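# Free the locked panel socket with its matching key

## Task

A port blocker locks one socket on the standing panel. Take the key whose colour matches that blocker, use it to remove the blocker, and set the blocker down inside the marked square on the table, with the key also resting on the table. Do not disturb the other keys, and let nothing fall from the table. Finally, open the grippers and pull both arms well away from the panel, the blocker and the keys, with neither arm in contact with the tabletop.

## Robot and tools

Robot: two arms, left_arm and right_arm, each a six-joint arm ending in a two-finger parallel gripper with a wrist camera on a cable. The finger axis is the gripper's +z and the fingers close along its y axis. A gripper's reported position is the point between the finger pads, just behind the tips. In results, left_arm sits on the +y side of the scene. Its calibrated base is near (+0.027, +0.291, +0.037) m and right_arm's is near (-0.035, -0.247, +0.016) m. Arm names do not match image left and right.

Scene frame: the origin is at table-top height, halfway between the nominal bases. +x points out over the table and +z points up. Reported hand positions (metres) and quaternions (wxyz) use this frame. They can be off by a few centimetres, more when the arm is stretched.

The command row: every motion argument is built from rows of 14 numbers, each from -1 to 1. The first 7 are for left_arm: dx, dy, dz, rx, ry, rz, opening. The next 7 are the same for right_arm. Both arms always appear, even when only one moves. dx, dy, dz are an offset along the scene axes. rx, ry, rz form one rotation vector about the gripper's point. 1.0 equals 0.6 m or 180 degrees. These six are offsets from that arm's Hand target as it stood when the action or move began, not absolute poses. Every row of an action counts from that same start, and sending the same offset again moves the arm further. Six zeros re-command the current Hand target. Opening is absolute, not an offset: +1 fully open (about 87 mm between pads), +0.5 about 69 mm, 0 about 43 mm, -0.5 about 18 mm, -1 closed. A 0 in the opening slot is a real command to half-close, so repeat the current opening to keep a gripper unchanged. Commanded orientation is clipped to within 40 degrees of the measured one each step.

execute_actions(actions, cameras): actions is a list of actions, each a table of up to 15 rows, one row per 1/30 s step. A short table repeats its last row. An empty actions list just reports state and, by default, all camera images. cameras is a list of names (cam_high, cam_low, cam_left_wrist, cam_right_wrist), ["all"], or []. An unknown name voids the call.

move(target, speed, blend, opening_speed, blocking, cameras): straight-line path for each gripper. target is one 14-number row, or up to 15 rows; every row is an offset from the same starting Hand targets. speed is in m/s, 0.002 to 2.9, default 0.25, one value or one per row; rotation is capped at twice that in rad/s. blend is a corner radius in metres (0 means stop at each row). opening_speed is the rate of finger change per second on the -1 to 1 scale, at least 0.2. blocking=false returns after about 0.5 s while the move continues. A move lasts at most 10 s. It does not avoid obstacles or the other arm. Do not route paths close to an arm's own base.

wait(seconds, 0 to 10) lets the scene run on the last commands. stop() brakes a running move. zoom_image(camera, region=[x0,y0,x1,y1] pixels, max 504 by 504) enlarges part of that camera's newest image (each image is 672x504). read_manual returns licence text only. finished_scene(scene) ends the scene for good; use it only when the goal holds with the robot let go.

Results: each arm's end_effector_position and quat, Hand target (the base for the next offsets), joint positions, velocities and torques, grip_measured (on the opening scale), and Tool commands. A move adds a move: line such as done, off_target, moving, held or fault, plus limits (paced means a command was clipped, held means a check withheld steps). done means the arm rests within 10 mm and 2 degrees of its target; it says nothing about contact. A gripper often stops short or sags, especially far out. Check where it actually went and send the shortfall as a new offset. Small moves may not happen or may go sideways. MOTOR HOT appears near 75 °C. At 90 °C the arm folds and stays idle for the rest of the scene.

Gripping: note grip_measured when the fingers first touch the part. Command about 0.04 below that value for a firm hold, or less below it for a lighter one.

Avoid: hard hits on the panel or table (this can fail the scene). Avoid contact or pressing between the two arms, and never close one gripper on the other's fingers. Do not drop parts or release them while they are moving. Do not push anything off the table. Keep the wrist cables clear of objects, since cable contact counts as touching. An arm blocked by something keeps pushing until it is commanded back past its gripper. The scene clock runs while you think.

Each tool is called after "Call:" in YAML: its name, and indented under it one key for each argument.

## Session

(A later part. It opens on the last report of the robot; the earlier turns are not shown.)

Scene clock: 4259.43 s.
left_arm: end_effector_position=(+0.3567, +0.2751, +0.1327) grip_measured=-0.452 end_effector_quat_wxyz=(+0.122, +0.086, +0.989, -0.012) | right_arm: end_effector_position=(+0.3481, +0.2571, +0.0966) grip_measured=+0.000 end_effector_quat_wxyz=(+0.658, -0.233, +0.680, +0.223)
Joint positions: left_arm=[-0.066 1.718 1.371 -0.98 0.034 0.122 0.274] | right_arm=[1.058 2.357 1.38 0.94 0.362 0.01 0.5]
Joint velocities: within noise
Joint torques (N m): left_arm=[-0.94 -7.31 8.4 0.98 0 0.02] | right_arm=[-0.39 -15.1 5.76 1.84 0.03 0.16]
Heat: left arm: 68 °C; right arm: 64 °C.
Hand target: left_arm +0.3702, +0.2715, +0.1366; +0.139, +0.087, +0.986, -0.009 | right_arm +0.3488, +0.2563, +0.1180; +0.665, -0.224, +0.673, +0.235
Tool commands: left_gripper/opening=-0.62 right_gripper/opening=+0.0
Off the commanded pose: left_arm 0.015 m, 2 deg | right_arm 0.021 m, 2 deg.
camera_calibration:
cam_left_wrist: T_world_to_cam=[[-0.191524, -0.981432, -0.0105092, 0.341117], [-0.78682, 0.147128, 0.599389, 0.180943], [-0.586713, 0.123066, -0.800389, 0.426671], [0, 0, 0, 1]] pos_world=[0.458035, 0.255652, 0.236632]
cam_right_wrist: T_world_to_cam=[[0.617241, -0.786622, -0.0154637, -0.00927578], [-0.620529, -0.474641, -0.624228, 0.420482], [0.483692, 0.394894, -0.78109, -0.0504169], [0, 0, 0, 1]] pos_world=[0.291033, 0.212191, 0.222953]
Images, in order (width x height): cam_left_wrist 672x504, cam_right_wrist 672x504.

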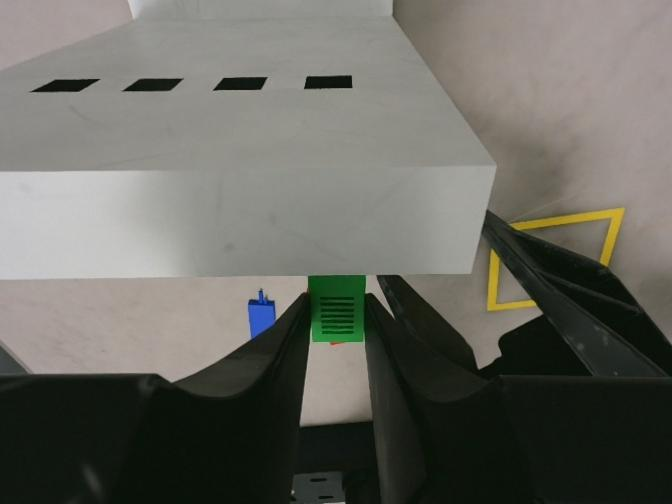

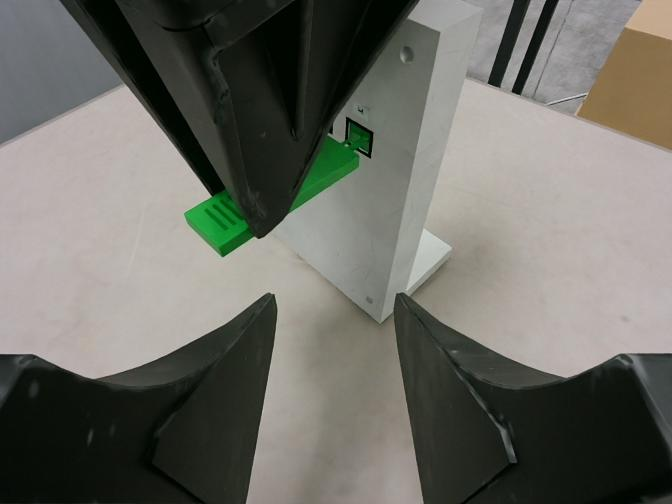

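Call:
move:
  target:
    - [-0.0328,0.0058,0.0,0,0,0,-0.62,0,0,0,0,0,0,0]
    - [-0.0578,0.0344,0.00075,0,0,0,-0.62,0,0,0,0,0,0,0]
    - [-0.0323,0.0062,0.00075,0,0,0,-0.62,0,0,0,0,0,0,0]
    - [0.0005,0.0004,0.00075,0,0,0,-0.62,0,0,0,0,0,0,0]
  speed: [0.05,0.07,0.06,0.05]
  blend: [0.006,0,0.006,0]
  cameras: ["cam_right_wrist","cam_left_wrist"]

Call:
zoom_image:
  camera: "cam_right_wrist"
  region: [350, 126, 374, 146]

Call:
zoom_image:
  camera: "cam_right_wrist"
  region: [310, 112, 380, 182]

Call:
zoom_image:
  camera: "cam_left_wrist"
  region: [280, 60, 400, 150]

Scene clock: 4348.43 s.
left_arm: end_effector_position=(+0.3568, +0.2754, +0.1326) grip_measured=-0.452 end_effector_quat_wxyz=(+0.122, +0.086, +0.989, -0.012) | right_arm: end_effector_position=(+0.3481, +0.2571, +0.0966) grip_measured=+0.000 end_effector_quat_wxyz=(+0.658, -0.233, +0.680, +0.223)
Joint positions: left_arm=[-0.066 1.72 1.373 -0.981 0.034 0.123 0.274] | right_arm=[1.058 2.357 1.38 0.94 0.362 0.01 0.5]
Joint torques (N m): left_arm=[-0.87 -7.34 8.34 0.97 -0.02 -0.02] | right_arm=[-0.81 -14.67 5.91 1.83 -0.04 0.09]
Heat: left arm: 67 °C; right arm: 64 °C.
Hand target: left_arm +0.3706, +0.2716, +0.1370; +0.139, +0.087, +0.986, -0.009 | right_arm +0.3488, +0.2563, +0.1180; +0.665, -0.224, +0.673, +0.235
Off the commanded pose: left_arm 0.015 m, 2 deg | right_arm 0.021 m, 2 deg.
move: off_target (left_arm, right_arm)
camera_calibration:
cam_left_wrist: T_world_to_cam=[[-0.191838, -0.981369, -0.0106329, 0.341524], [-0.785918, 0.147124, 0.600572, 0.18064], [-0.587818, 0.123569, -0.7995, 0.426749], [0, 0, 0, 1]] pos_world=[0.458336, 0.255852, 0.23633]
cam_right_wrist: T_world_to_cam=[[0.617241, -0.786622, -0.0154637, -0.00927578], [-0.620529, -0.474641, -0.624228, 0.420482], [0.483692, 0.394894, -0.78109, -0.0504169], [0, 0, 0, 1]] pos_world=[0.291033, 0.212191, 0.222953]
Images, in order (width x height): cam_left_wrist 672x504, cam_right_wrist 672x504.

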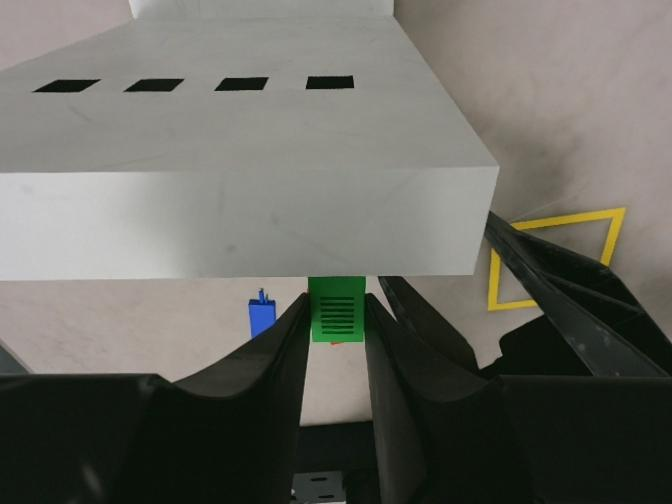

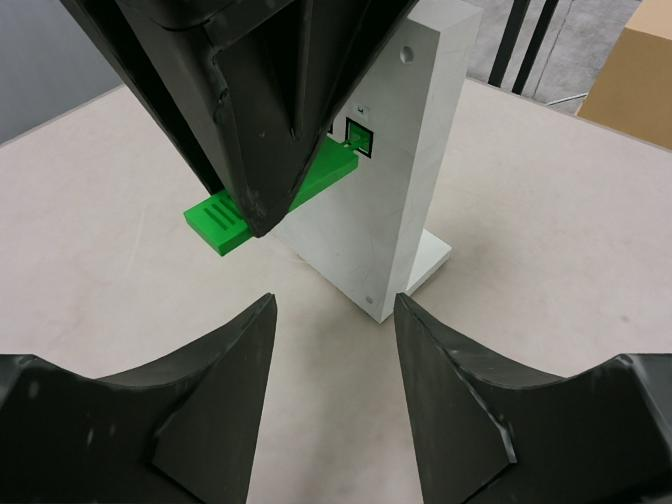

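Scaled by 21.000.

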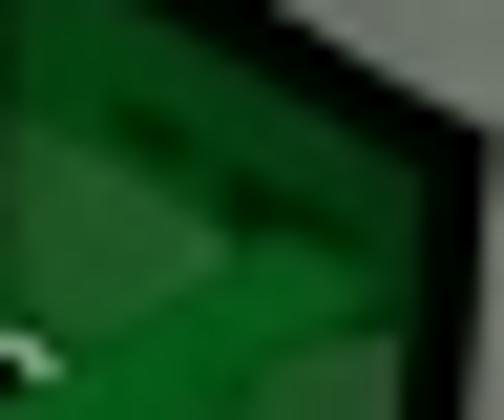

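Scaled by 7.200.

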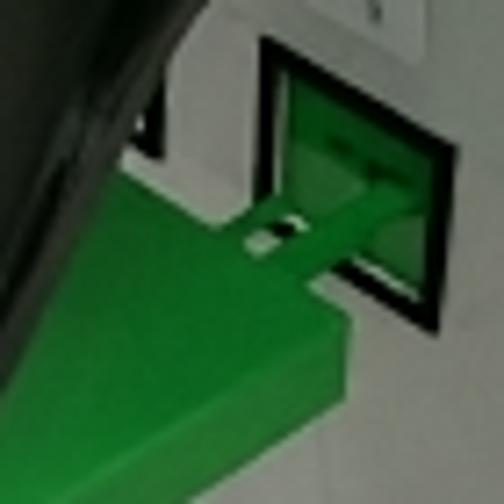

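Scaled by 4.200.

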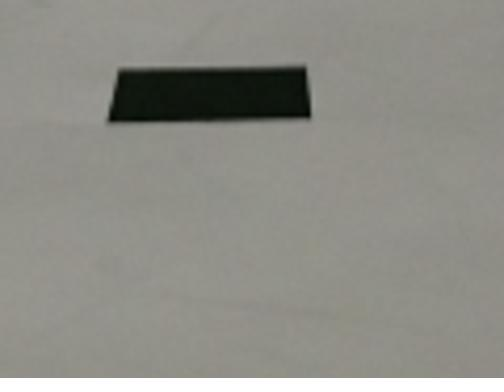

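Call:
move:
  target:
    - [-0.0328,0.0058,0.0,0,0,0,-0.62,0,0,0,0,0,0,0]
    - [-0.0585,0.0337,0.0008,0,0,0,-0.62,0,0,0,0,0,0,0]
    - [-0.033,0.0055,0.0008,0,0,0,-0.62,0,0,0,0,0,0,0]
    - [0.0,-0.0003,0.0008,0,0,0,-0.62,0,0,0,0,0,0,0]
  speed: [0.05,0.07,0.06,0.05]
  blend: [0.006,0,0.006,0]
  cameras: ["cam_right_wrist","cam_left_wrist"]

Call:
zoom_image:
  camera: "cam_right_wrist"
  region: [350, 126, 374, 146]

Call:
zoom_image:
  camera: "cam_right_wrist"
  region: [310, 112, 380, 182]

Call:
zoom_image:
  camera: "cam_left_wrist"
  region: [280, 60, 400, 150]

Call:
zoom_image:
  camera: "cam_left_wrist"
  region: [285, 230, 385, 360]

Scene clock: 4370.43 s.
left_arm: end_effector_position=(+0.3567, +0.2753, +0.1335) grip_measured=-0.452 end_effector_quat_wxyz=(+0.122, +0.086, +0.989, -0.012) | right_arm: end_effector_position=(+0.3481, +0.2571, +0.0966) grip_measured=+0.000 end_effector_quat_wxyz=(+0.658, -0.233, +0.680, +0.223)
Joint positions: left_arm=[-0.066 1.719 1.376 -0.985 0.034 0.122 0.274] | right_arm=[1.058 2.357 1.38 0.94 0.362 0.01 0.5]
Joint torques (N m): left_arm=[-0.83 -7.46 8.36 0.95 -0.04 0] | right_arm=[-0.58 -14.63 5.9 1.81 -0.03 0.15]
Heat: left arm: 65 °C; right arm: 64 °C.
Hand target: left_arm +0.3705, +0.2715, +0.1375; +0.139, +0.087, +0.986, -0.009 | right_arm +0.3488, +0.2563, +0.1180; +0.665, -0.224, +0.673, +0.235
Off the commanded pose: left_arm 0.015 m, 2 deg | right_arm 0.021 m, 2 deg.
move: off_target (left_arm, right_arm)
camera_calibration:
cam_left_wrist: T_world_to_cam=[[-0.191445, -0.981444, -0.0107818, 0.341291], [-0.785956, 0.146714, 0.600623, 0.180146], [-0.587896, 0.12346, -0.79946, 0.427476], [0, 0, 0, 1]] pos_world=[0.458237, 0.255752, 0.23723]
cam_right_wrist: T_world_to_cam=[[0.617241, -0.786622, -0.0154637, -0.00927578], [-0.620529, -0.474641, -0.624228, 0.420482], [0.483692, 0.394894, -0.78109, -0.0504169], [0, 0, 0, 1]] pos_world=[0.291033, 0.212191, 0.222953]
Images, in order (width x height): cam_left_wrist 672x504, cam_right_wrist 672x504.

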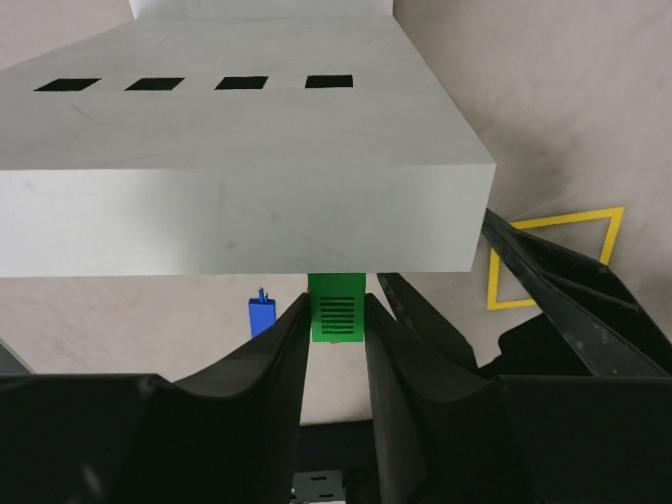

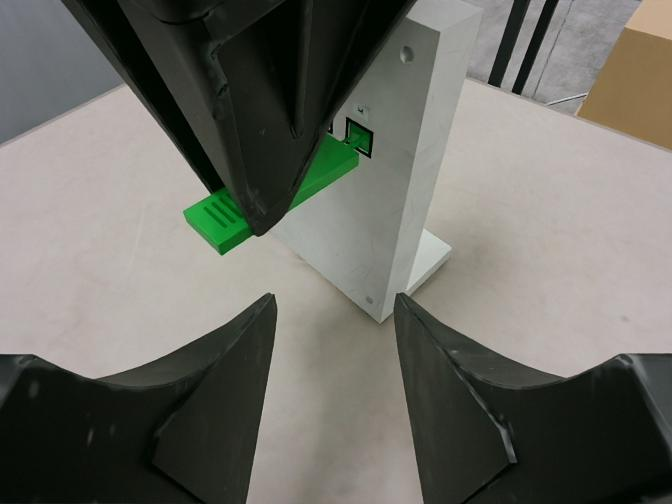

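Scaled by 21.000.

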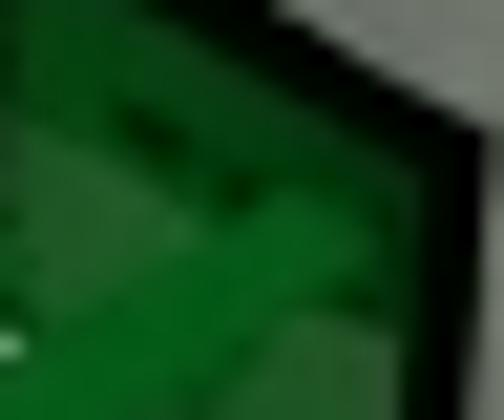

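Scaled by 7.200.

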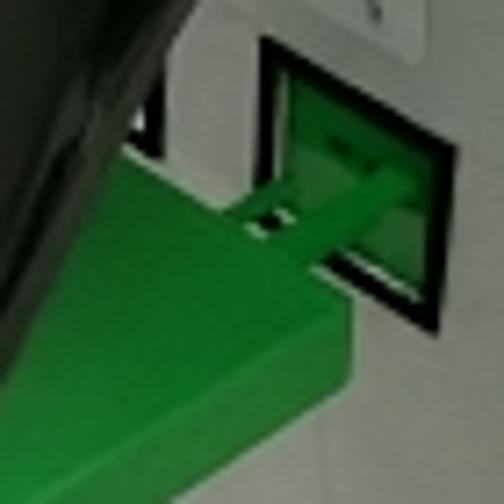

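Scaled by 4.200.

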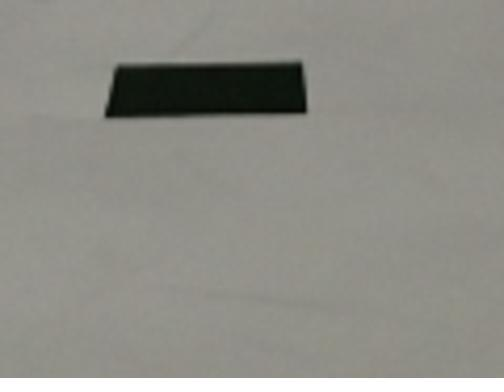

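Scaled by 3.877.

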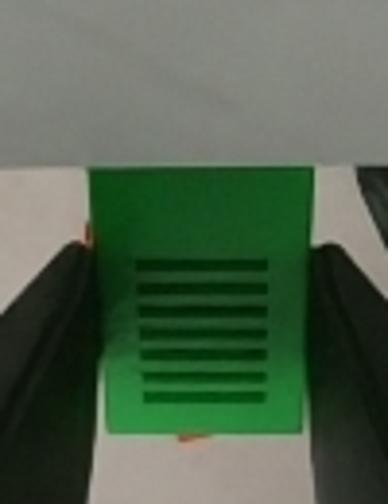

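Call:
move:
  target:
    - [-0.0328,0.0058,0.0,0,0,0,-0.62,0,0,0,0,0,0,0]
    - [-0.0585,0.0344,-0.0004,0,0,0,-0.62,0,0,0,0,0,0,0]
    - [-0.033,0.0062,-0.0004,0,0,0,-0.62,0,0,0,0,0,0,0]
    - [0.0,0.0003,-0.0004,0,0,0,-0.62,0,0,0,0,0,0,0]
  speed: [0.05,0.07,0.06,0.05]
  blend: [0.006,0,0.006,0]
  cameras: ["cam_right_wrist","cam_left_wrist"]

Call:
zoom_image:
  camera: "cam_right_wrist"
  region: [350, 126, 374, 146]

Call:
zoom_image:
  camera: "cam_left_wrist"
  region: [280, 60, 400, 150]

Scene clock: 4389.40 s.
left_arm: end_effector_position=(+0.3567, +0.2745, +0.1327) grip_measured=-0.452 end_effector_quat_wxyz=(+0.121, +0.087, +0.989, -0.012) | right_arm: end_effector_position=(+0.3481, +0.2571, +0.0966) grip_measured=+0.000 end_effector_quat_wxyz=(+0.658, -0.233, +0.680, +0.223)
Joint positions: left_arm=[-0.069 1.721 1.374 -0.982 0.033 0.123 0.274] | right_arm=[1.058 2.357 1.38 0.94 0.362 0.01 0.5]
Joint torques (N m): left_arm=[-0.62 -7.54 8.51 0.96 0.01 -0.08] | right_arm=[-0.55 -14.86 5.87 1.85 0.02 0.12]
Heat: left arm: 66 °C; right arm: 64 °C.
Hand target: left_arm +0.3705, +0.2718, +0.1372; +0.139, +0.087, +0.986, -0.009 | right_arm +0.3488, +0.2563, +0.1180; +0.665, -0.224, +0.673, +0.235
Off the commanded pose: left_arm 0.015 m, 2 deg | right_arm 0.021 m, 2 deg.
move: off_target (left_arm, right_arm)
camera_calibration:
cam_left_wrist: T_world_to_cam=[[-0.19472, -0.980795, -0.0112089, 0.341534], [-0.785028, 0.148982, 0.601278, 0.179705], [-0.58806, 0.12588, -0.798961, 0.426244], [0, 0, 0, 1]] pos_world=[0.458234, 0.254547, 0.236328]
cam_right_wrist: T_world_to_cam=[[0.617241, -0.786622, -0.0154637, -0.00927578], [-0.620529, -0.474641, -0.624228, 0.420482], [0.483692, 0.394894, -0.78109, -0.0504169], [0, 0, 0, 1]] pos_world=[0.291033, 0.212191, 0.222953]
Images, in order (width x height): cam_left_wrist 672x504, cam_right_wrist 672x504.

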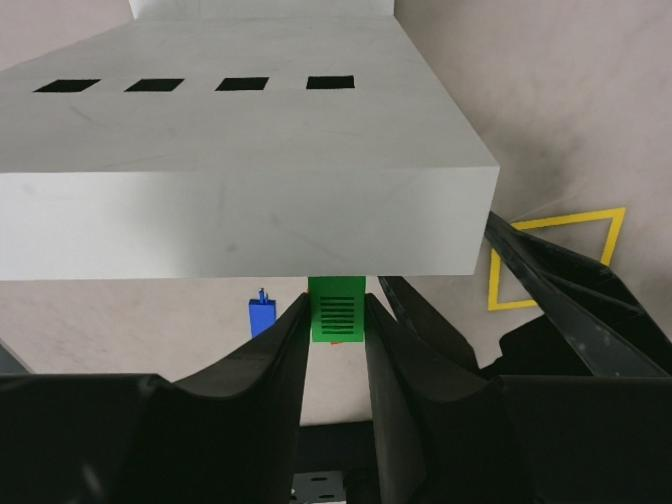

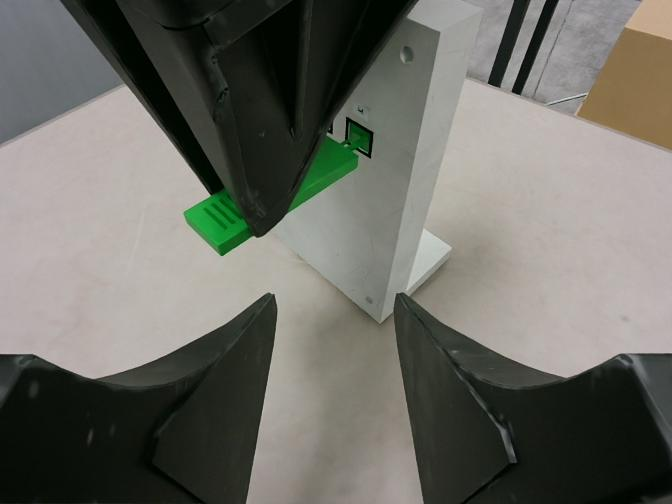

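Scaled by 21.000.

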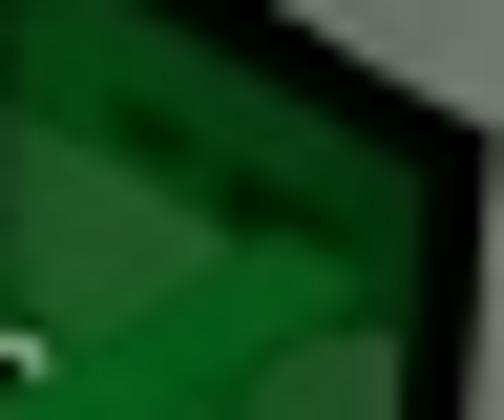

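Scaled by 4.200.

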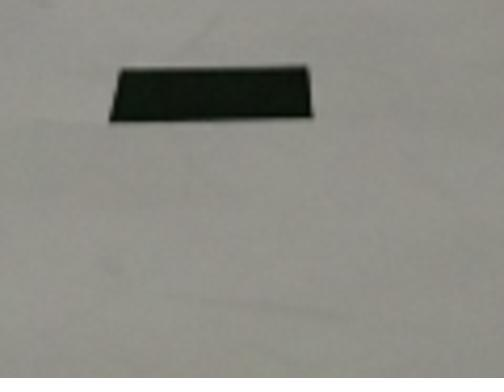

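Call:
move:
  target:
    - [-0.0328,0.0058,0.0,0,0,0,-0.62,0,0,0,0,0,0,0]
    - [-0.0585,0.0339,0.00025,0,0,0,-0.62,0,0,0,0,0,0,0]
    - [-0.033,0.0057,0.00025,0,0,0,-0.62,0,0,0,0,0,0,0]
    - [0.0,-0.0002,0.00025,0,0,0,-0.62,0,0,0,0,0,0,0]
  speed: [0.05,0.07,0.06,0.05]
  blend: [0.006,0,0.006,0]
  cameras: ["cam_right_wrist","cam_left_wrist"]

Call:
zoom_image:
  camera: "cam_right_wrist"
  region: [350, 126, 374, 146]

Call:
zoom_image:
  camera: "cam_left_wrist"
  region: [280, 60, 400, 150]

Scene clock: 4421.60 s.
left_arm: end_effector_position=(+0.3568, +0.2754, +0.1330) grip_measured=-0.452 end_effector_quat_wxyz=(+0.122, +0.086, +0.989, -0.012) | right_arm: end_effector_position=(+0.3481, +0.2571, +0.0966) grip_measured=+0.000 end_effector_quat_wxyz=(+0.658, -0.233, +0.680, +0.223)
Joint positions: left_arm=[-0.066 1.72 1.374 -0.983 0.033 0.123 0.274] | right_arm=[1.058 2.357 1.38 0.94 0.362 0.01 0.5]
Joint torques (N m): left_arm=[-0.94 -7.41 8.5 0.97 0 -0.02] | right_arm=[-0.79 -14.74 6 1.83 0.01 0.14]
Heat: left arm: 63 °C; right arm: 64 °C.
Hand target: left_arm +0.3705, +0.2715, +0.1374; +0.139, +0.087, +0.986, -0.009 | right_arm +0.3488, +0.2563, +0.1180; +0.665, -0.224, +0.673, +0.235
Off the commanded pose: left_arm 0.015 m, 2 deg | right_arm 0.021 m, 2 deg.
move: off_target (left_arm, right_arm)
camera_calibration:
cam_left_wrist: T_world_to_cam=[[-0.191666, -0.981396, -0.0112246, 0.341479], [-0.785929, 0.146622, 0.600682, 0.180444], [-0.587861, 0.123952, -0.79941, 0.426922], [0, 0, 0, 1]] pos_world=[0.458237, 0.255751, 0.236729]
cam_right_wrist: T_world_to_cam=[[0.617241, -0.786622, -0.0154637, -0.00927578], [-0.620529, -0.474641, -0.624228, 0.420482], [0.483692, 0.394894, -0.78109, -0.0504169], [0, 0, 0, 1]] pos_world=[0.291033, 0.212191, 0.222953]
Images, in order (width x height): cam_left_wrist 672x504, cam_right_wrist 672x504.

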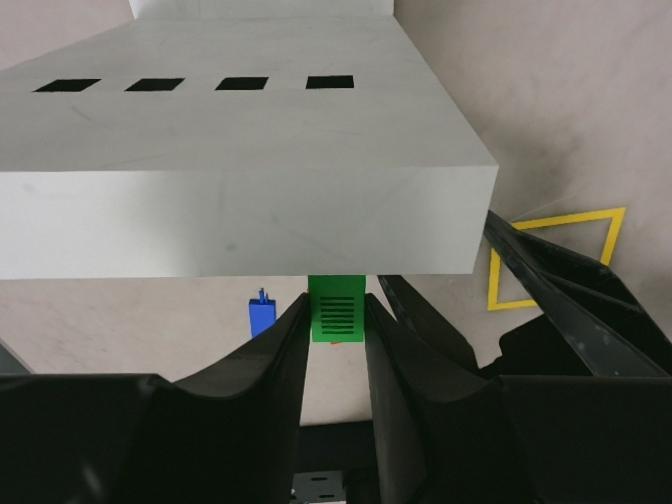

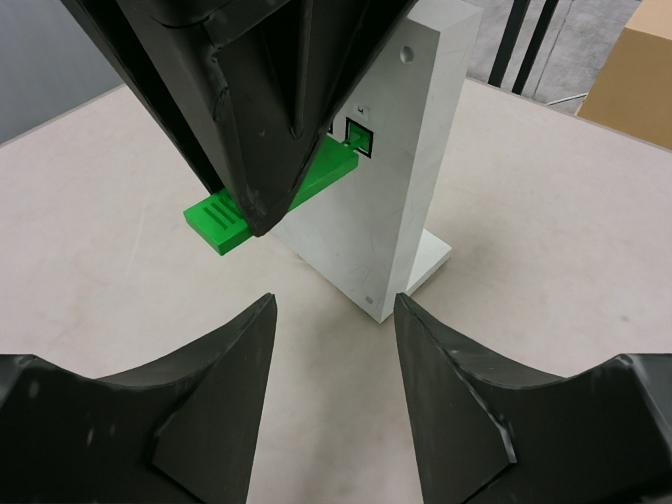

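Scaled by 21.000.

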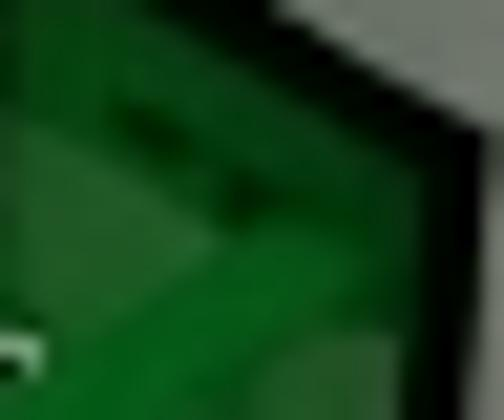

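Scaled by 4.200.

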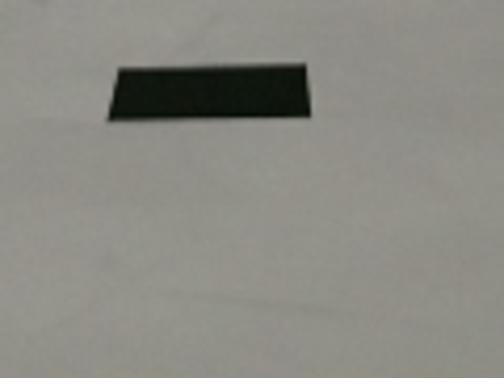

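Call:
move:
  target: [0,0,0.0006,0,0,0,-0.62,0,0,0,0,0,0,0]
  speed: 0.01
  cameras: ["cam_right_wrist"]

Call:
zoom_image:
  camera: "cam_right_wrist"
  region: [350, 126, 374, 146]

Scene clock: 4433.27 s.
left_arm: end_effector_position=(+0.3567, +0.2753, +0.1330) grip_measured=-0.452 end_effector_quat_wxyz=(+0.121, +0.086, +0.989, -0.012) | right_arm: end_effector_position=(+0.3481, +0.2571, +0.0966) grip_measured=+0.000 end_effector_quat_wxyz=(+0.658, -0.233, +0.680, +0.223)
Joint positions: left_arm=[-0.066 1.72 1.374 -0.983 0.033 0.122 0.274] | right_arm=[1.058 2.357 1.38 0.94 0.362 0.01 0.5]
Joint torques (N m): left_arm=[-0.98 -7.49 8.4 0.95 0 0] | right_arm=[-0.34 -14.79 6 1.86 0.02 0.09]
Heat: left arm: 63 °C; right arm: 64 °C.
Hand target: left_arm +0.3704, +0.2715, +0.1378; +0.139, +0.087, +0.986, -0.009 | right_arm +0.3488, +0.2563, +0.1180; +0.665, -0.224, +0.673, +0.235
Off the commanded pose: left_arm 0.015 m, 2 deg | right_arm 0.021 m, 2 deg.
move: off_target (left_arm, right_arm)
camera_calibration:
cam_right_wrist: T_world_to_cam=[[0.617241, -0.786622, -0.0154637, -0.00927578], [-0.620529, -0.474641, -0.624228, 0.420482], [0.483692, 0.394894, -0.78109, -0.0504169], [0, 0, 0, 1]] pos_world=[0.291033, 0.212191, 0.222953]
Images, in order (width x height): cam_right_wrist 672x504.

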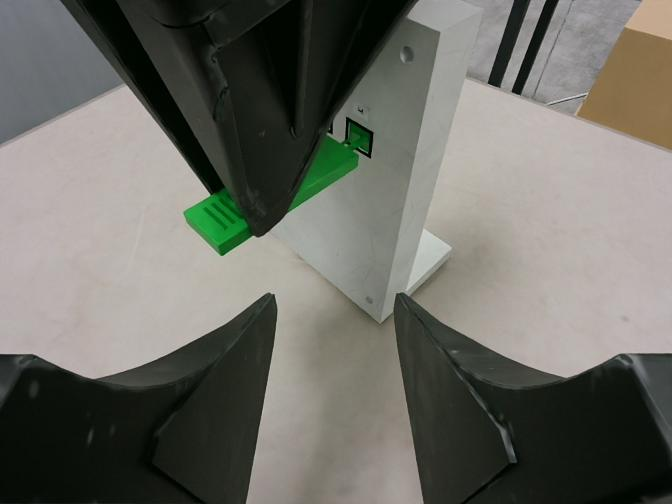

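Scaled by 21.000.

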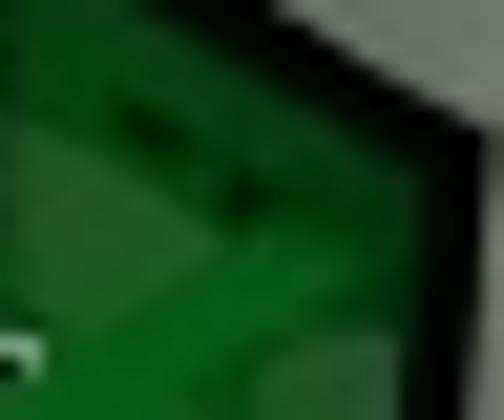

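Call:
move:
  target: [0,0,0.001,0,0,0,-0.62,0,0,0,0,0,0,0]
  speed: 0.01

Call:
move:
  target: [0,0,0.0008,0,0,0,-0.62,0,0,0,0,0,0,0]
  speed: 0.01
  cameras: ["cam_right_wrist"]

Call:
zoom_image:
  camera: "cam_right_wrist"
  region: [350, 126, 374, 146]

Scene clock: 4443.73 s.
left_arm: end_effector_position=(+0.3567, +0.2753, +0.1330) grip_measured=-0.452 end_effector_quat_wxyz=(+0.121, +0.086, +0.989, -0.012) | right_arm: end_effector_position=(+0.3481, +0.2571, +0.0966) grip_measured=+0.000 end_effector_quat_wxyz=(+0.658, -0.233, +0.680, +0.223)
Joint positions: left_arm=[-0.066 1.72 1.374 -0.983 0.033 0.122 0.274] | right_arm=[1.058 2.357 1.38 0.94 0.362 0.01 0.5]
Joint torques (N m): left_arm=[-1.02 -7.53 8.64 0.94 0 0.03] | right_arm=[-0.51 -14.75 5.98 1.88 0.03 0.1]
Heat: left arm: 63 °C; right arm: 64 °C.
Hand target: left_arm +0.3705, +0.2715, +0.1384; +0.139, +0.087, +0.986, -0.009 | right_arm +0.3488, +0.2563, +0.1180; +0.665, -0.224, +0.673, +0.235
Off the commanded pose: left_arm 0.015 m, 2 deg | right_arm 0.021 m, 2 deg.
move: off_target (left_arm, right_arm)

Scene clock: 4444.43 s.
left_arm: end_effector_position=(+0.3566, +0.2753, +0.1342) grip_measured=-0.452 end_effector_quat_wxyz=(+0.121, +0.086, +0.989, -0.012) | right_arm: end_effector_position=(+0.3481, +0.2571, +0.0966) grip_measured=+0.000 end_effector_quat_wxyz=(+0.658, -0.233, +0.680, +0.223)
Joint positions: left_arm=[-0.066 1.72 1.379 -0.989 0.033 0.122 0.274] | right_arm=[1.058 2.357 1.38 0.94 0.362 0.01 0.5]
Joint torques (N m): left_arm=[-0.95 -7.47 8.4 0.98 -0.01 -0.03] | right_arm=[-0.61 -14.84 5.89 1.79 -0.09 0.18]
Heat: left arm: 63 °C; right arm: 64 °C.
Hand target: left_arm +0.3705, +0.2715, +0.1390; +0.139, +0.087, +0.986, -0.009 | right_arm +0.3488, +0.2563, +0.1180; +0.665, -0.224, +0.673, +0.235
Off the commanded pose: left_arm 0.015 m, 2 deg | right_arm 0.021 m, 2 deg.
move: off_target (left_arm, right_arm)
camera_calibration:
cam_right_wrist: T_world_to_cam=[[0.617241, -0.786622, -0.0154637, -0.00927578], [-0.620529, -0.474641, -0.624228, 0.420482], [0.483692, 0.394894, -0.78109, -0.0504169], [0, 0, 0, 1]] pos_world=[0.291033, 0.212191, 0.222953]
Images, in order (width x height): cam_right_wrist 672x504.

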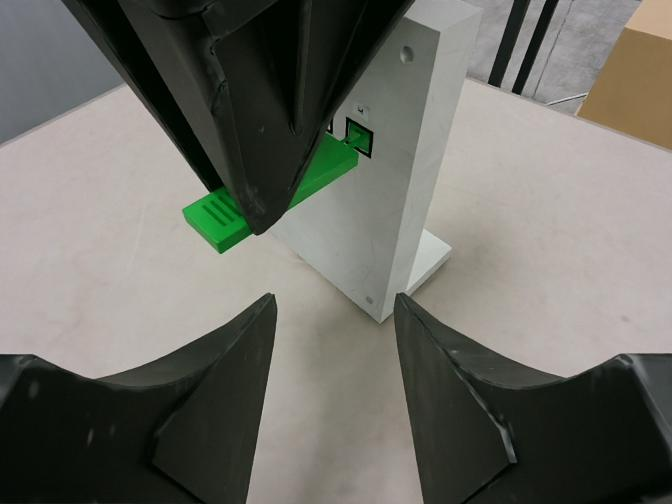

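Scaled by 21.000.

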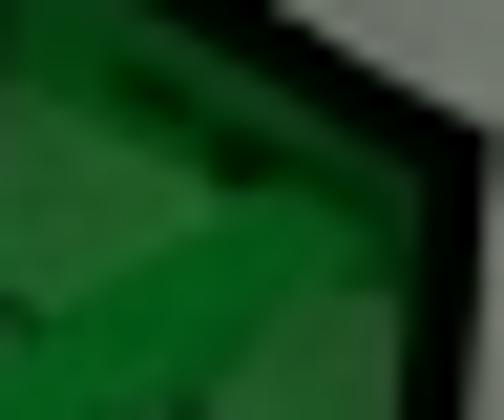

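Call:
move:
  target:
    - [-0.0328,0.0058,0.0,0,0,0,-0.62,0,0,0,0,0,0,0]
    - [-0.0585,0.0343,-0.00258,0,0,0,-0.62,0,0,0,0,0,0,0]
    - [-0.033,0.0061,-0.00258,0,0,0,-0.62,0,0,0,0,0,0,0]
    - [0.0,0.0002,-0.00258,0,0,0,-0.62,0,0,0,0,0,0,0]
  speed: [0.05,0.07,0.06,0.05]
  blend: [0.006,0,0.006,0]
  cameras: ["cam_right_wrist","cam_left_wrist"]

Call:
zoom_image:
  camera: "cam_right_wrist"
  region: [350, 126, 374, 146]

Call:
zoom_image:
  camera: "cam_left_wrist"
  region: [280, 60, 400, 150]

Scene clock: 4493.17 s.
left_arm: end_effector_position=(+0.3584, +0.2755, +0.1338) grip_measured=-0.452 end_effector_quat_wxyz=(+0.124, +0.086, +0.988, -0.012) | right_arm: end_effector_position=(+0.3481, +0.2571, +0.0966) grip_measured=+0.000 end_effector_quat_wxyz=(+0.658, -0.233, +0.680, +0.223)
Joint positions: left_arm=[-0.066 1.721 1.378 -0.98 0.033 0.123 0.274] | right_arm=[1.058 2.357 1.38 0.94 0.362 0.01 0.5]
Joint torques (N m): left_arm=[-0.96 -7.5 8.23 0.93 -0.02 0.01] | right_arm=[-0.62 -14.74 6.12 1.82 0 0.15]
Heat: left arm: 63 °C; right arm: 64 °C.
Hand target: left_arm +0.3705, +0.2716, +0.1374; +0.139, +0.087, +0.986, -0.009 | right_arm +0.3488, +0.2563, +0.1180; +0.665, -0.224, +0.673, +0.235
Off the commanded pose: left_arm 0.013 m, 2 deg | right_arm 0.021 m, 2 deg.
move: off_target (left_arm, right_arm)
camera_calibration:
cam_left_wrist: T_world_to_cam=[[-0.191154, -0.981482, -0.0123344, 0.341951], [-0.789217, 0.146213, 0.596455, 0.18311], [-0.583607, 0.12375, -0.802551, 0.427432], [0, 0, 0, 1]] pos_world=[0.459332, 0.255952, 0.238037]
cam_right_wrist: T_world_to_cam=[[0.617241, -0.786622, -0.0154637, -0.00927578], [-0.620529, -0.474641, -0.624228, 0.420482], [0.483692, 0.394894, -0.78109, -0.0504169], [0, 0, 0, 1]] pos_world=[0.291033, 0.212191, 0.222953]
Images, in order (width x height): cam_left_wrist 672x504, cam_right_wrist 672x504.

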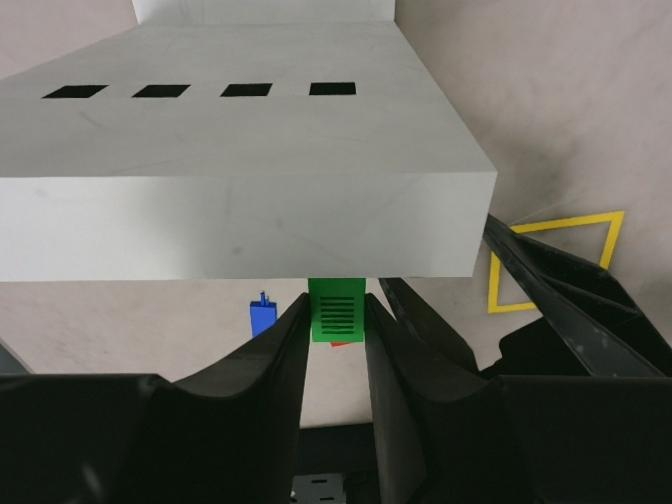

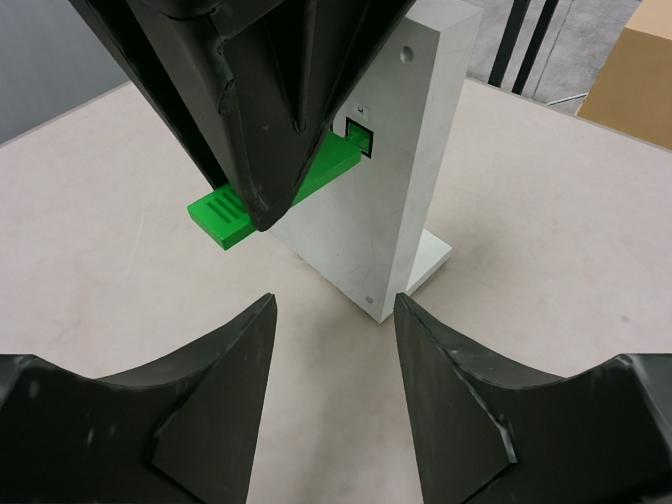

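Scaled by 21.000.

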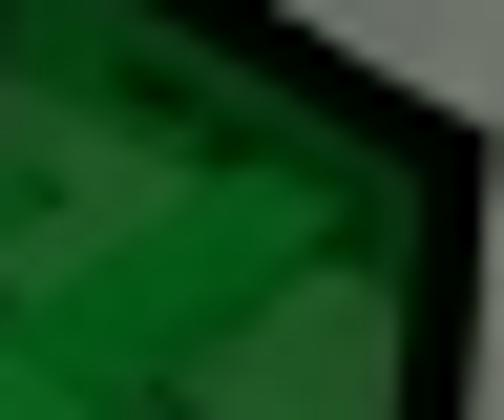

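Scaled by 4.200.

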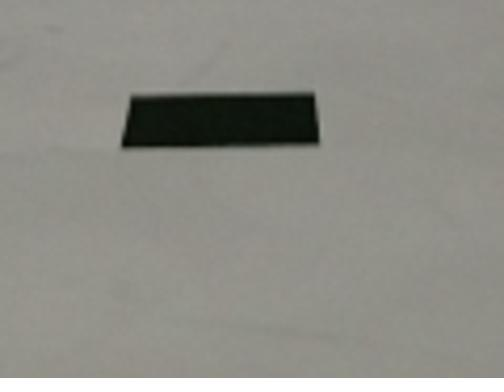

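Call:
move:
  target: [-0.0006,-0.0033,0,0,0,0,-0.62,0,0,0,0,0,0,0]
  speed: 0.02
  cameras: ["cam_left_wrist"]

Call:
zoom_image:
  camera: "cam_left_wrist"
  region: [280, 60, 400, 150]

Scene clock: 4511.00 s.
left_arm: end_effector_position=(+0.3582, +0.2732, +0.1338) grip_measured=-0.452 end_effector_quat_wxyz=(+0.124, +0.086, +0.988, -0.011) | right_arm: end_effector_position=(+0.3481, +0.2571, +0.0966) grip_measured=+0.000 end_effector_quat_wxyz=(+0.658, -0.233, +0.680, +0.223)
Joint positions: left_arm=[-0.073 1.721 1.378 -0.98 0.031 0.117 0.274] | right_arm=[1.058 2.357 1.38 0.94 0.362 0.01 0.5]
Joint torques (N m): left_arm=[-0.77 -7.72 8.2 0.98 -0.05 0.04] | right_arm=[-0.4 -14.75 5.85 1.85 -0.01 0.14]
Heat: left arm: 65 °C; right arm: 64 °C.
Hand target: left_arm +0.3702, +0.2697, +0.1374; +0.139, +0.087, +0.986, -0.009 | right_arm +0.3488, +0.2563, +0.1180; +0.665, -0.224, +0.673, +0.235
Off the commanded pose: left_arm 0.013 m, 2 deg | right_arm 0.021 m, 2 deg.
move: off_target (left_arm, right_arm)
camera_calibration:
cam_left_wrist: T_world_to_cam=[[-0.192249, -0.981259, -0.0131027, 0.340104], [-0.788955, 0.146605, 0.596706, 0.183178], [-0.583602, 0.125053, -0.802353, 0.427221], [0, 0, 0, 1]] pos_world=[0.459231, 0.253449, 0.237936]
Images, in order (width x height): cam_left_wrist 672x504.

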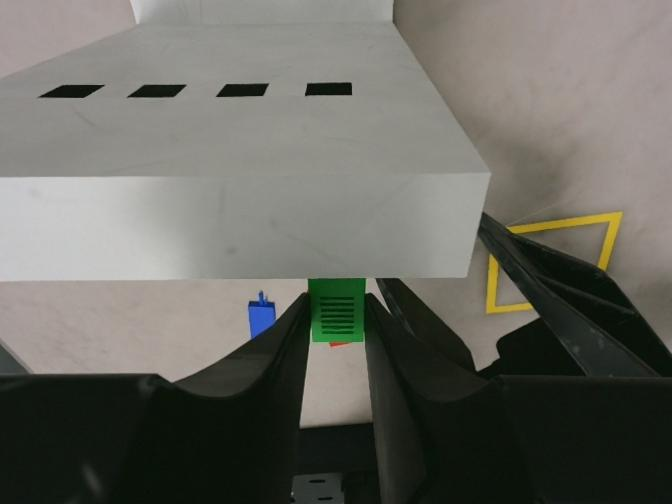

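Scaled by 4.200.

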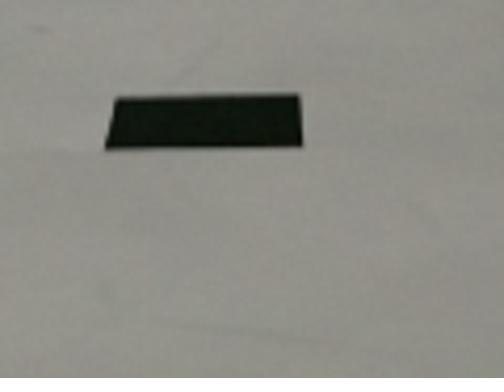

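Call:
execute_actions:
  actions: []
  cameras: ["cam_right_wrist"]

Call:
zoom_image:
  camera: "cam_right_wrist"
  region: [350, 126, 374, 146]

Call:
zoom_image:
  camera: "cam_right_wrist"
  region: [344, 122, 364, 142]

Scene clock: 4521.90 s.
left_arm: end_effector_position=(+0.3582, +0.2732, +0.1338) grip_measured=-0.452 end_effector_quat_wxyz=(+0.124, +0.086, +0.988, -0.011) | right_arm: end_effector_position=(+0.3481, +0.2571, +0.0966) grip_measured=+0.000 end_effector_quat_wxyz=(+0.658, -0.233, +0.680, +0.223)
Joint positions: left_arm=[-0.073 1.721 1.378 -0.98 0.031 0.116 0.274] | right_arm=[1.058 2.357 1.38 0.94 0.362 0.01 0.5]
Joint velocities: within noise
Joint torques (N m): left_arm=[-0.8 -7.66 8.08 0.96 -0.01 0.03] | right_arm=[-0.42 -14.65 6.17 1.83 0.03 0.1]
Heat: left arm: 66 °C; right arm: 64 °C.
Hand target: left_arm +0.3702, +0.2697, +0.1374; +0.139, +0.087, +0.986, -0.009 | right_arm +0.3488, +0.2563, +0.1180; +0.665, -0.224, +0.673, +0.235
Tool commands: left_gripper/opening=-0.62 right_gripper/opening=+0.0
Off the commanded pose: left_arm 0.013 m, 2 deg | right_arm 0.021 m, 2 deg.
camera_calibration:
cam_right_wrist: T_world_to_cam=[[0.617241, -0.786622, -0.0154637, -0.00927578], [-0.620529, -0.474641, -0.624228, 0.420482], [0.483692, 0.394894, -0.78109, -0.0504169], [0, 0, 0, 1]] pos_world=[0.291033, 0.212191, 0.222953]
Images, in order (width x height): cam_right_wrist 672x504.

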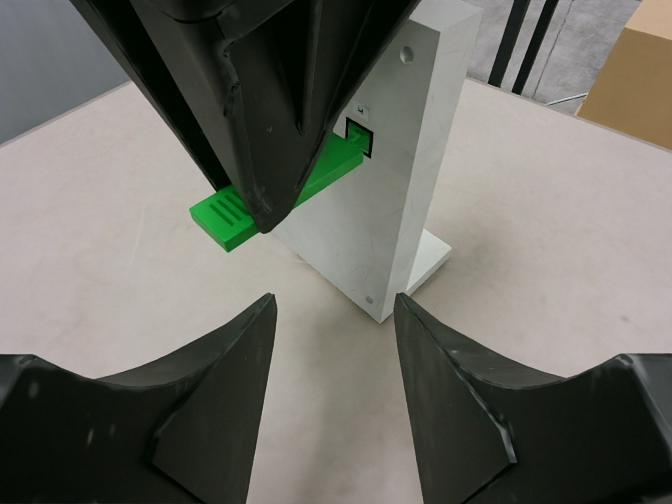

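Scaled by 21.000.

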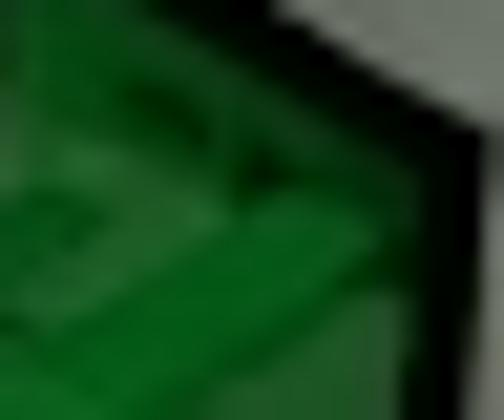

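Scaled by 25.200.

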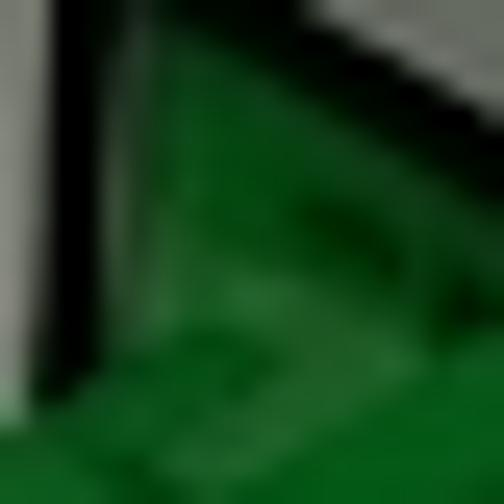

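Call:
move:
  target: [0.0003,0.00165,0,0,0,0,-0.62,0,0,0,0,0,0,0]
  speed: 0.02
  cameras: ["cam_left_wrist","cam_right_wrist"]

Call:
zoom_image:
  camera: "cam_left_wrist"
  region: [280, 60, 400, 150]

Call:
zoom_image:
  camera: "cam_right_wrist"
  region: [344, 122, 364, 142]

Scene clock: 4572.40 s.
left_arm: end_effector_position=(+0.3582, +0.2732, +0.1338) grip_measured=-0.452 end_effector_quat_wxyz=(+0.124, +0.086, +0.988, -0.011) | right_arm: end_effector_position=(+0.3481, +0.2571, +0.0966) grip_measured=+0.000 end_effector_quat_wxyz=(+0.658, -0.233, +0.680, +0.223)
Joint positions: left_arm=[-0.073 1.721 1.378 -0.98 0.031 0.116 0.274] | right_arm=[1.058 2.357 1.38 0.94 0.362 0.01 0.5]
Joint torques (N m): left_arm=[-0.61 -7.58 8.16 0.97 -0.01 0.05] | right_arm=[-0.47 -14.91 5.82 1.82 0.03 0.12]
Heat: left arm: 66 °C; right arm: 64 °C.
Hand target: left_arm +0.3704, +0.2707, +0.1374; +0.139, +0.087, +0.986, -0.009 | right_arm +0.3488, +0.2563, +0.1180; +0.665, -0.224, +0.673, +0.235
Off the commanded pose: left_arm 0.013 m, 2 deg | right_arm 0.021 m, 2 deg.
move: off_target (left_arm, right_arm)
camera_calibration:
cam_left_wrist: T_world_to_cam=[[-0.191965, -0.981315, -0.0130701, 0.340078], [-0.789012, 0.146399, 0.596681, 0.183247], [-0.583618, 0.124854, -0.802372, 0.427272], [0, 0, 0, 1]] pos_world=[0.459231, 0.25355, 0.237936]
cam_right_wrist: T_world_to_cam=[[0.617241, -0.786622, -0.0154637, -0.00927578], [-0.620529, -0.474641, -0.624228, 0.420482], [0.483692, 0.394894, -0.78109, -0.0504169], [0, 0, 0, 1]] pos_world=[0.291033, 0.212191, 0.222953]
Images, in order (width x height): cam_left_wrist 672x504, cam_right_wrist 672x504.

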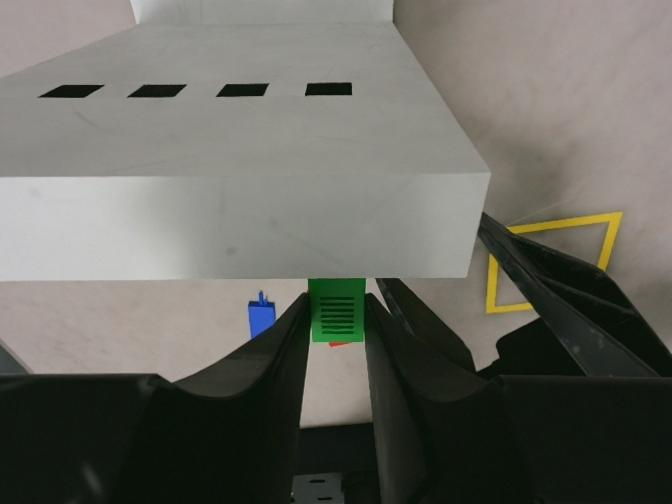

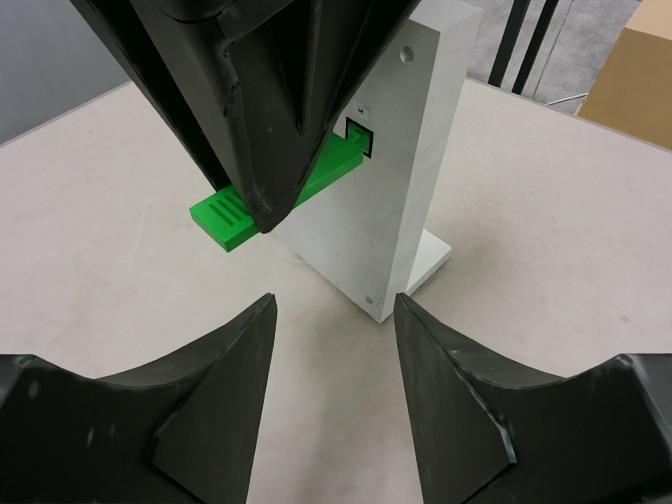

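Scaled by 4.200.

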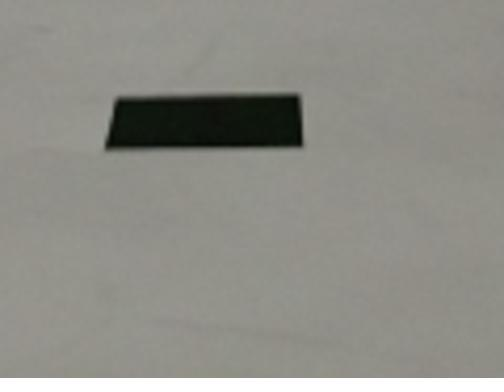

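Scaled by 25.200.

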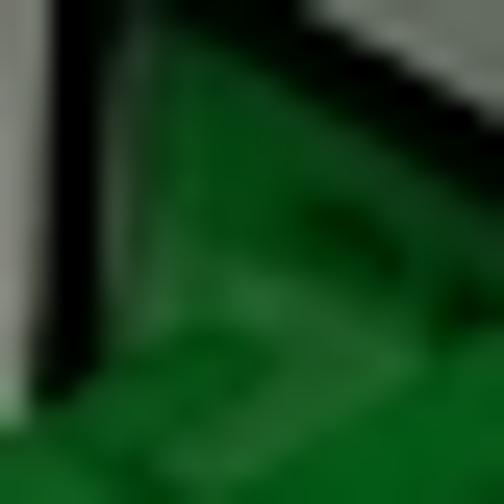

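Call:
move:
  target: [0.0006,0.0033,0,0,0,0,-0.62,0,0,0,0,0,0,0]
  speed: 0.02

Call:
move:
  target: [0.0003,0.00165,0,0,0,0,-0.62,0,0,0,0,0,0,0]
  speed: 0.02
  cameras: ["cam_left_wrist"]

Call:
zoom_image:
  camera: "cam_left_wrist"
  region: [280, 60, 400, 150]

Scene clock: 4580.67 s.
left_arm: end_effector_position=(+0.3582, +0.2732, +0.1338) grip_measured=-0.452 end_effector_quat_wxyz=(+0.124, +0.086, +0.988, -0.011) | right_arm: end_effector_position=(+0.3481, +0.2571, +0.0966) grip_measured=+0.000 end_effector_quat_wxyz=(+0.658, -0.233, +0.680, +0.223)
Joint positions: left_arm=[-0.073 1.721 1.378 -0.98 0.031 0.116 0.274] | right_arm=[1.058 2.357 1.38 0.94 0.362 0.01 0.5]
Joint torques (N m): left_arm=[-0.13 -7.57 8.24 0.98 0 0.11] | right_arm=[-0.49 -14.86 5.91 1.83 0.01 0.07]
Heat: left arm: 66 °C; right arm: 64 °C.
Hand target: left_arm +0.3707, +0.2727, +0.1374; +0.139, +0.087, +0.986, -0.009 | right_arm +0.3488, +0.2563, +0.1180; +0.665, -0.224, +0.673, +0.235
Off the commanded pose: left_arm 0.013 m, 2 deg | right_arm 0.021 m, 2 deg.
move: off_target (left_arm, right_arm)

Scene clock: 4581.37 s.
left_arm: end_effector_position=(+0.3582, +0.2732, +0.1338) grip_measured=-0.452 end_effector_quat_wxyz=(+0.124, +0.086, +0.988, -0.011) | right_arm: end_effector_position=(+0.3481, +0.2571, +0.0966) grip_measured=+0.000 end_effector_quat_wxyz=(+0.658, -0.233, +0.680, +0.223)
Joint positions: left_arm=[-0.073 1.721 1.378 -0.98 0.031 0.116 0.274] | right_arm=[1.058 2.357 1.38 0.94 0.362 0.01 0.5]
Joint torques (N m): left_arm=[0.18 -7.51 8.21 0.95 0.02 0.11] | right_arm=[-0.54 -14.84 5.86 1.81 -0.05 0.18]
Heat: left arm: 66 °C; right arm: 64 °C.
Hand target: left_arm +0.3709, +0.2737, +0.1374; +0.139, +0.087, +0.986, -0.009 | right_arm +0.3488, +0.2563, +0.1180; +0.665, -0.224, +0.673, +0.235
Off the commanded pose: left_arm 0.013 m, 2 deg | right_arm 0.021 m, 2 deg.
move: off_target (left_arm, right_arm)
camera_calibration:
cam_left_wrist: T_world_to_cam=[[-0.191965, -0.981315, -0.0130701, 0.340078], [-0.789012, 0.146399, 0.596681, 0.183247], [-0.583618, 0.124854, -0.802372, 0.427272], [0, 0, 0, 1]] pos_world=[0.459231, 0.25355, 0.237936]
Images, in order (width x height): cam_left_wrist 672x504.

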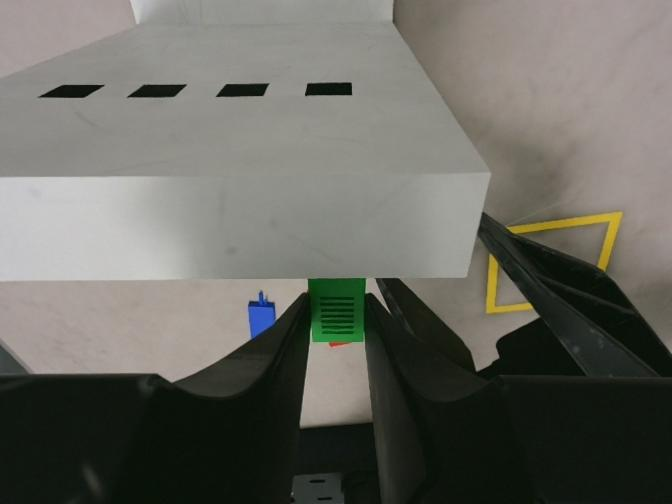

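Scaled by 4.200.

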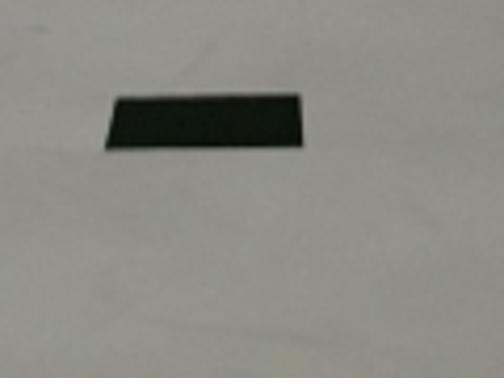

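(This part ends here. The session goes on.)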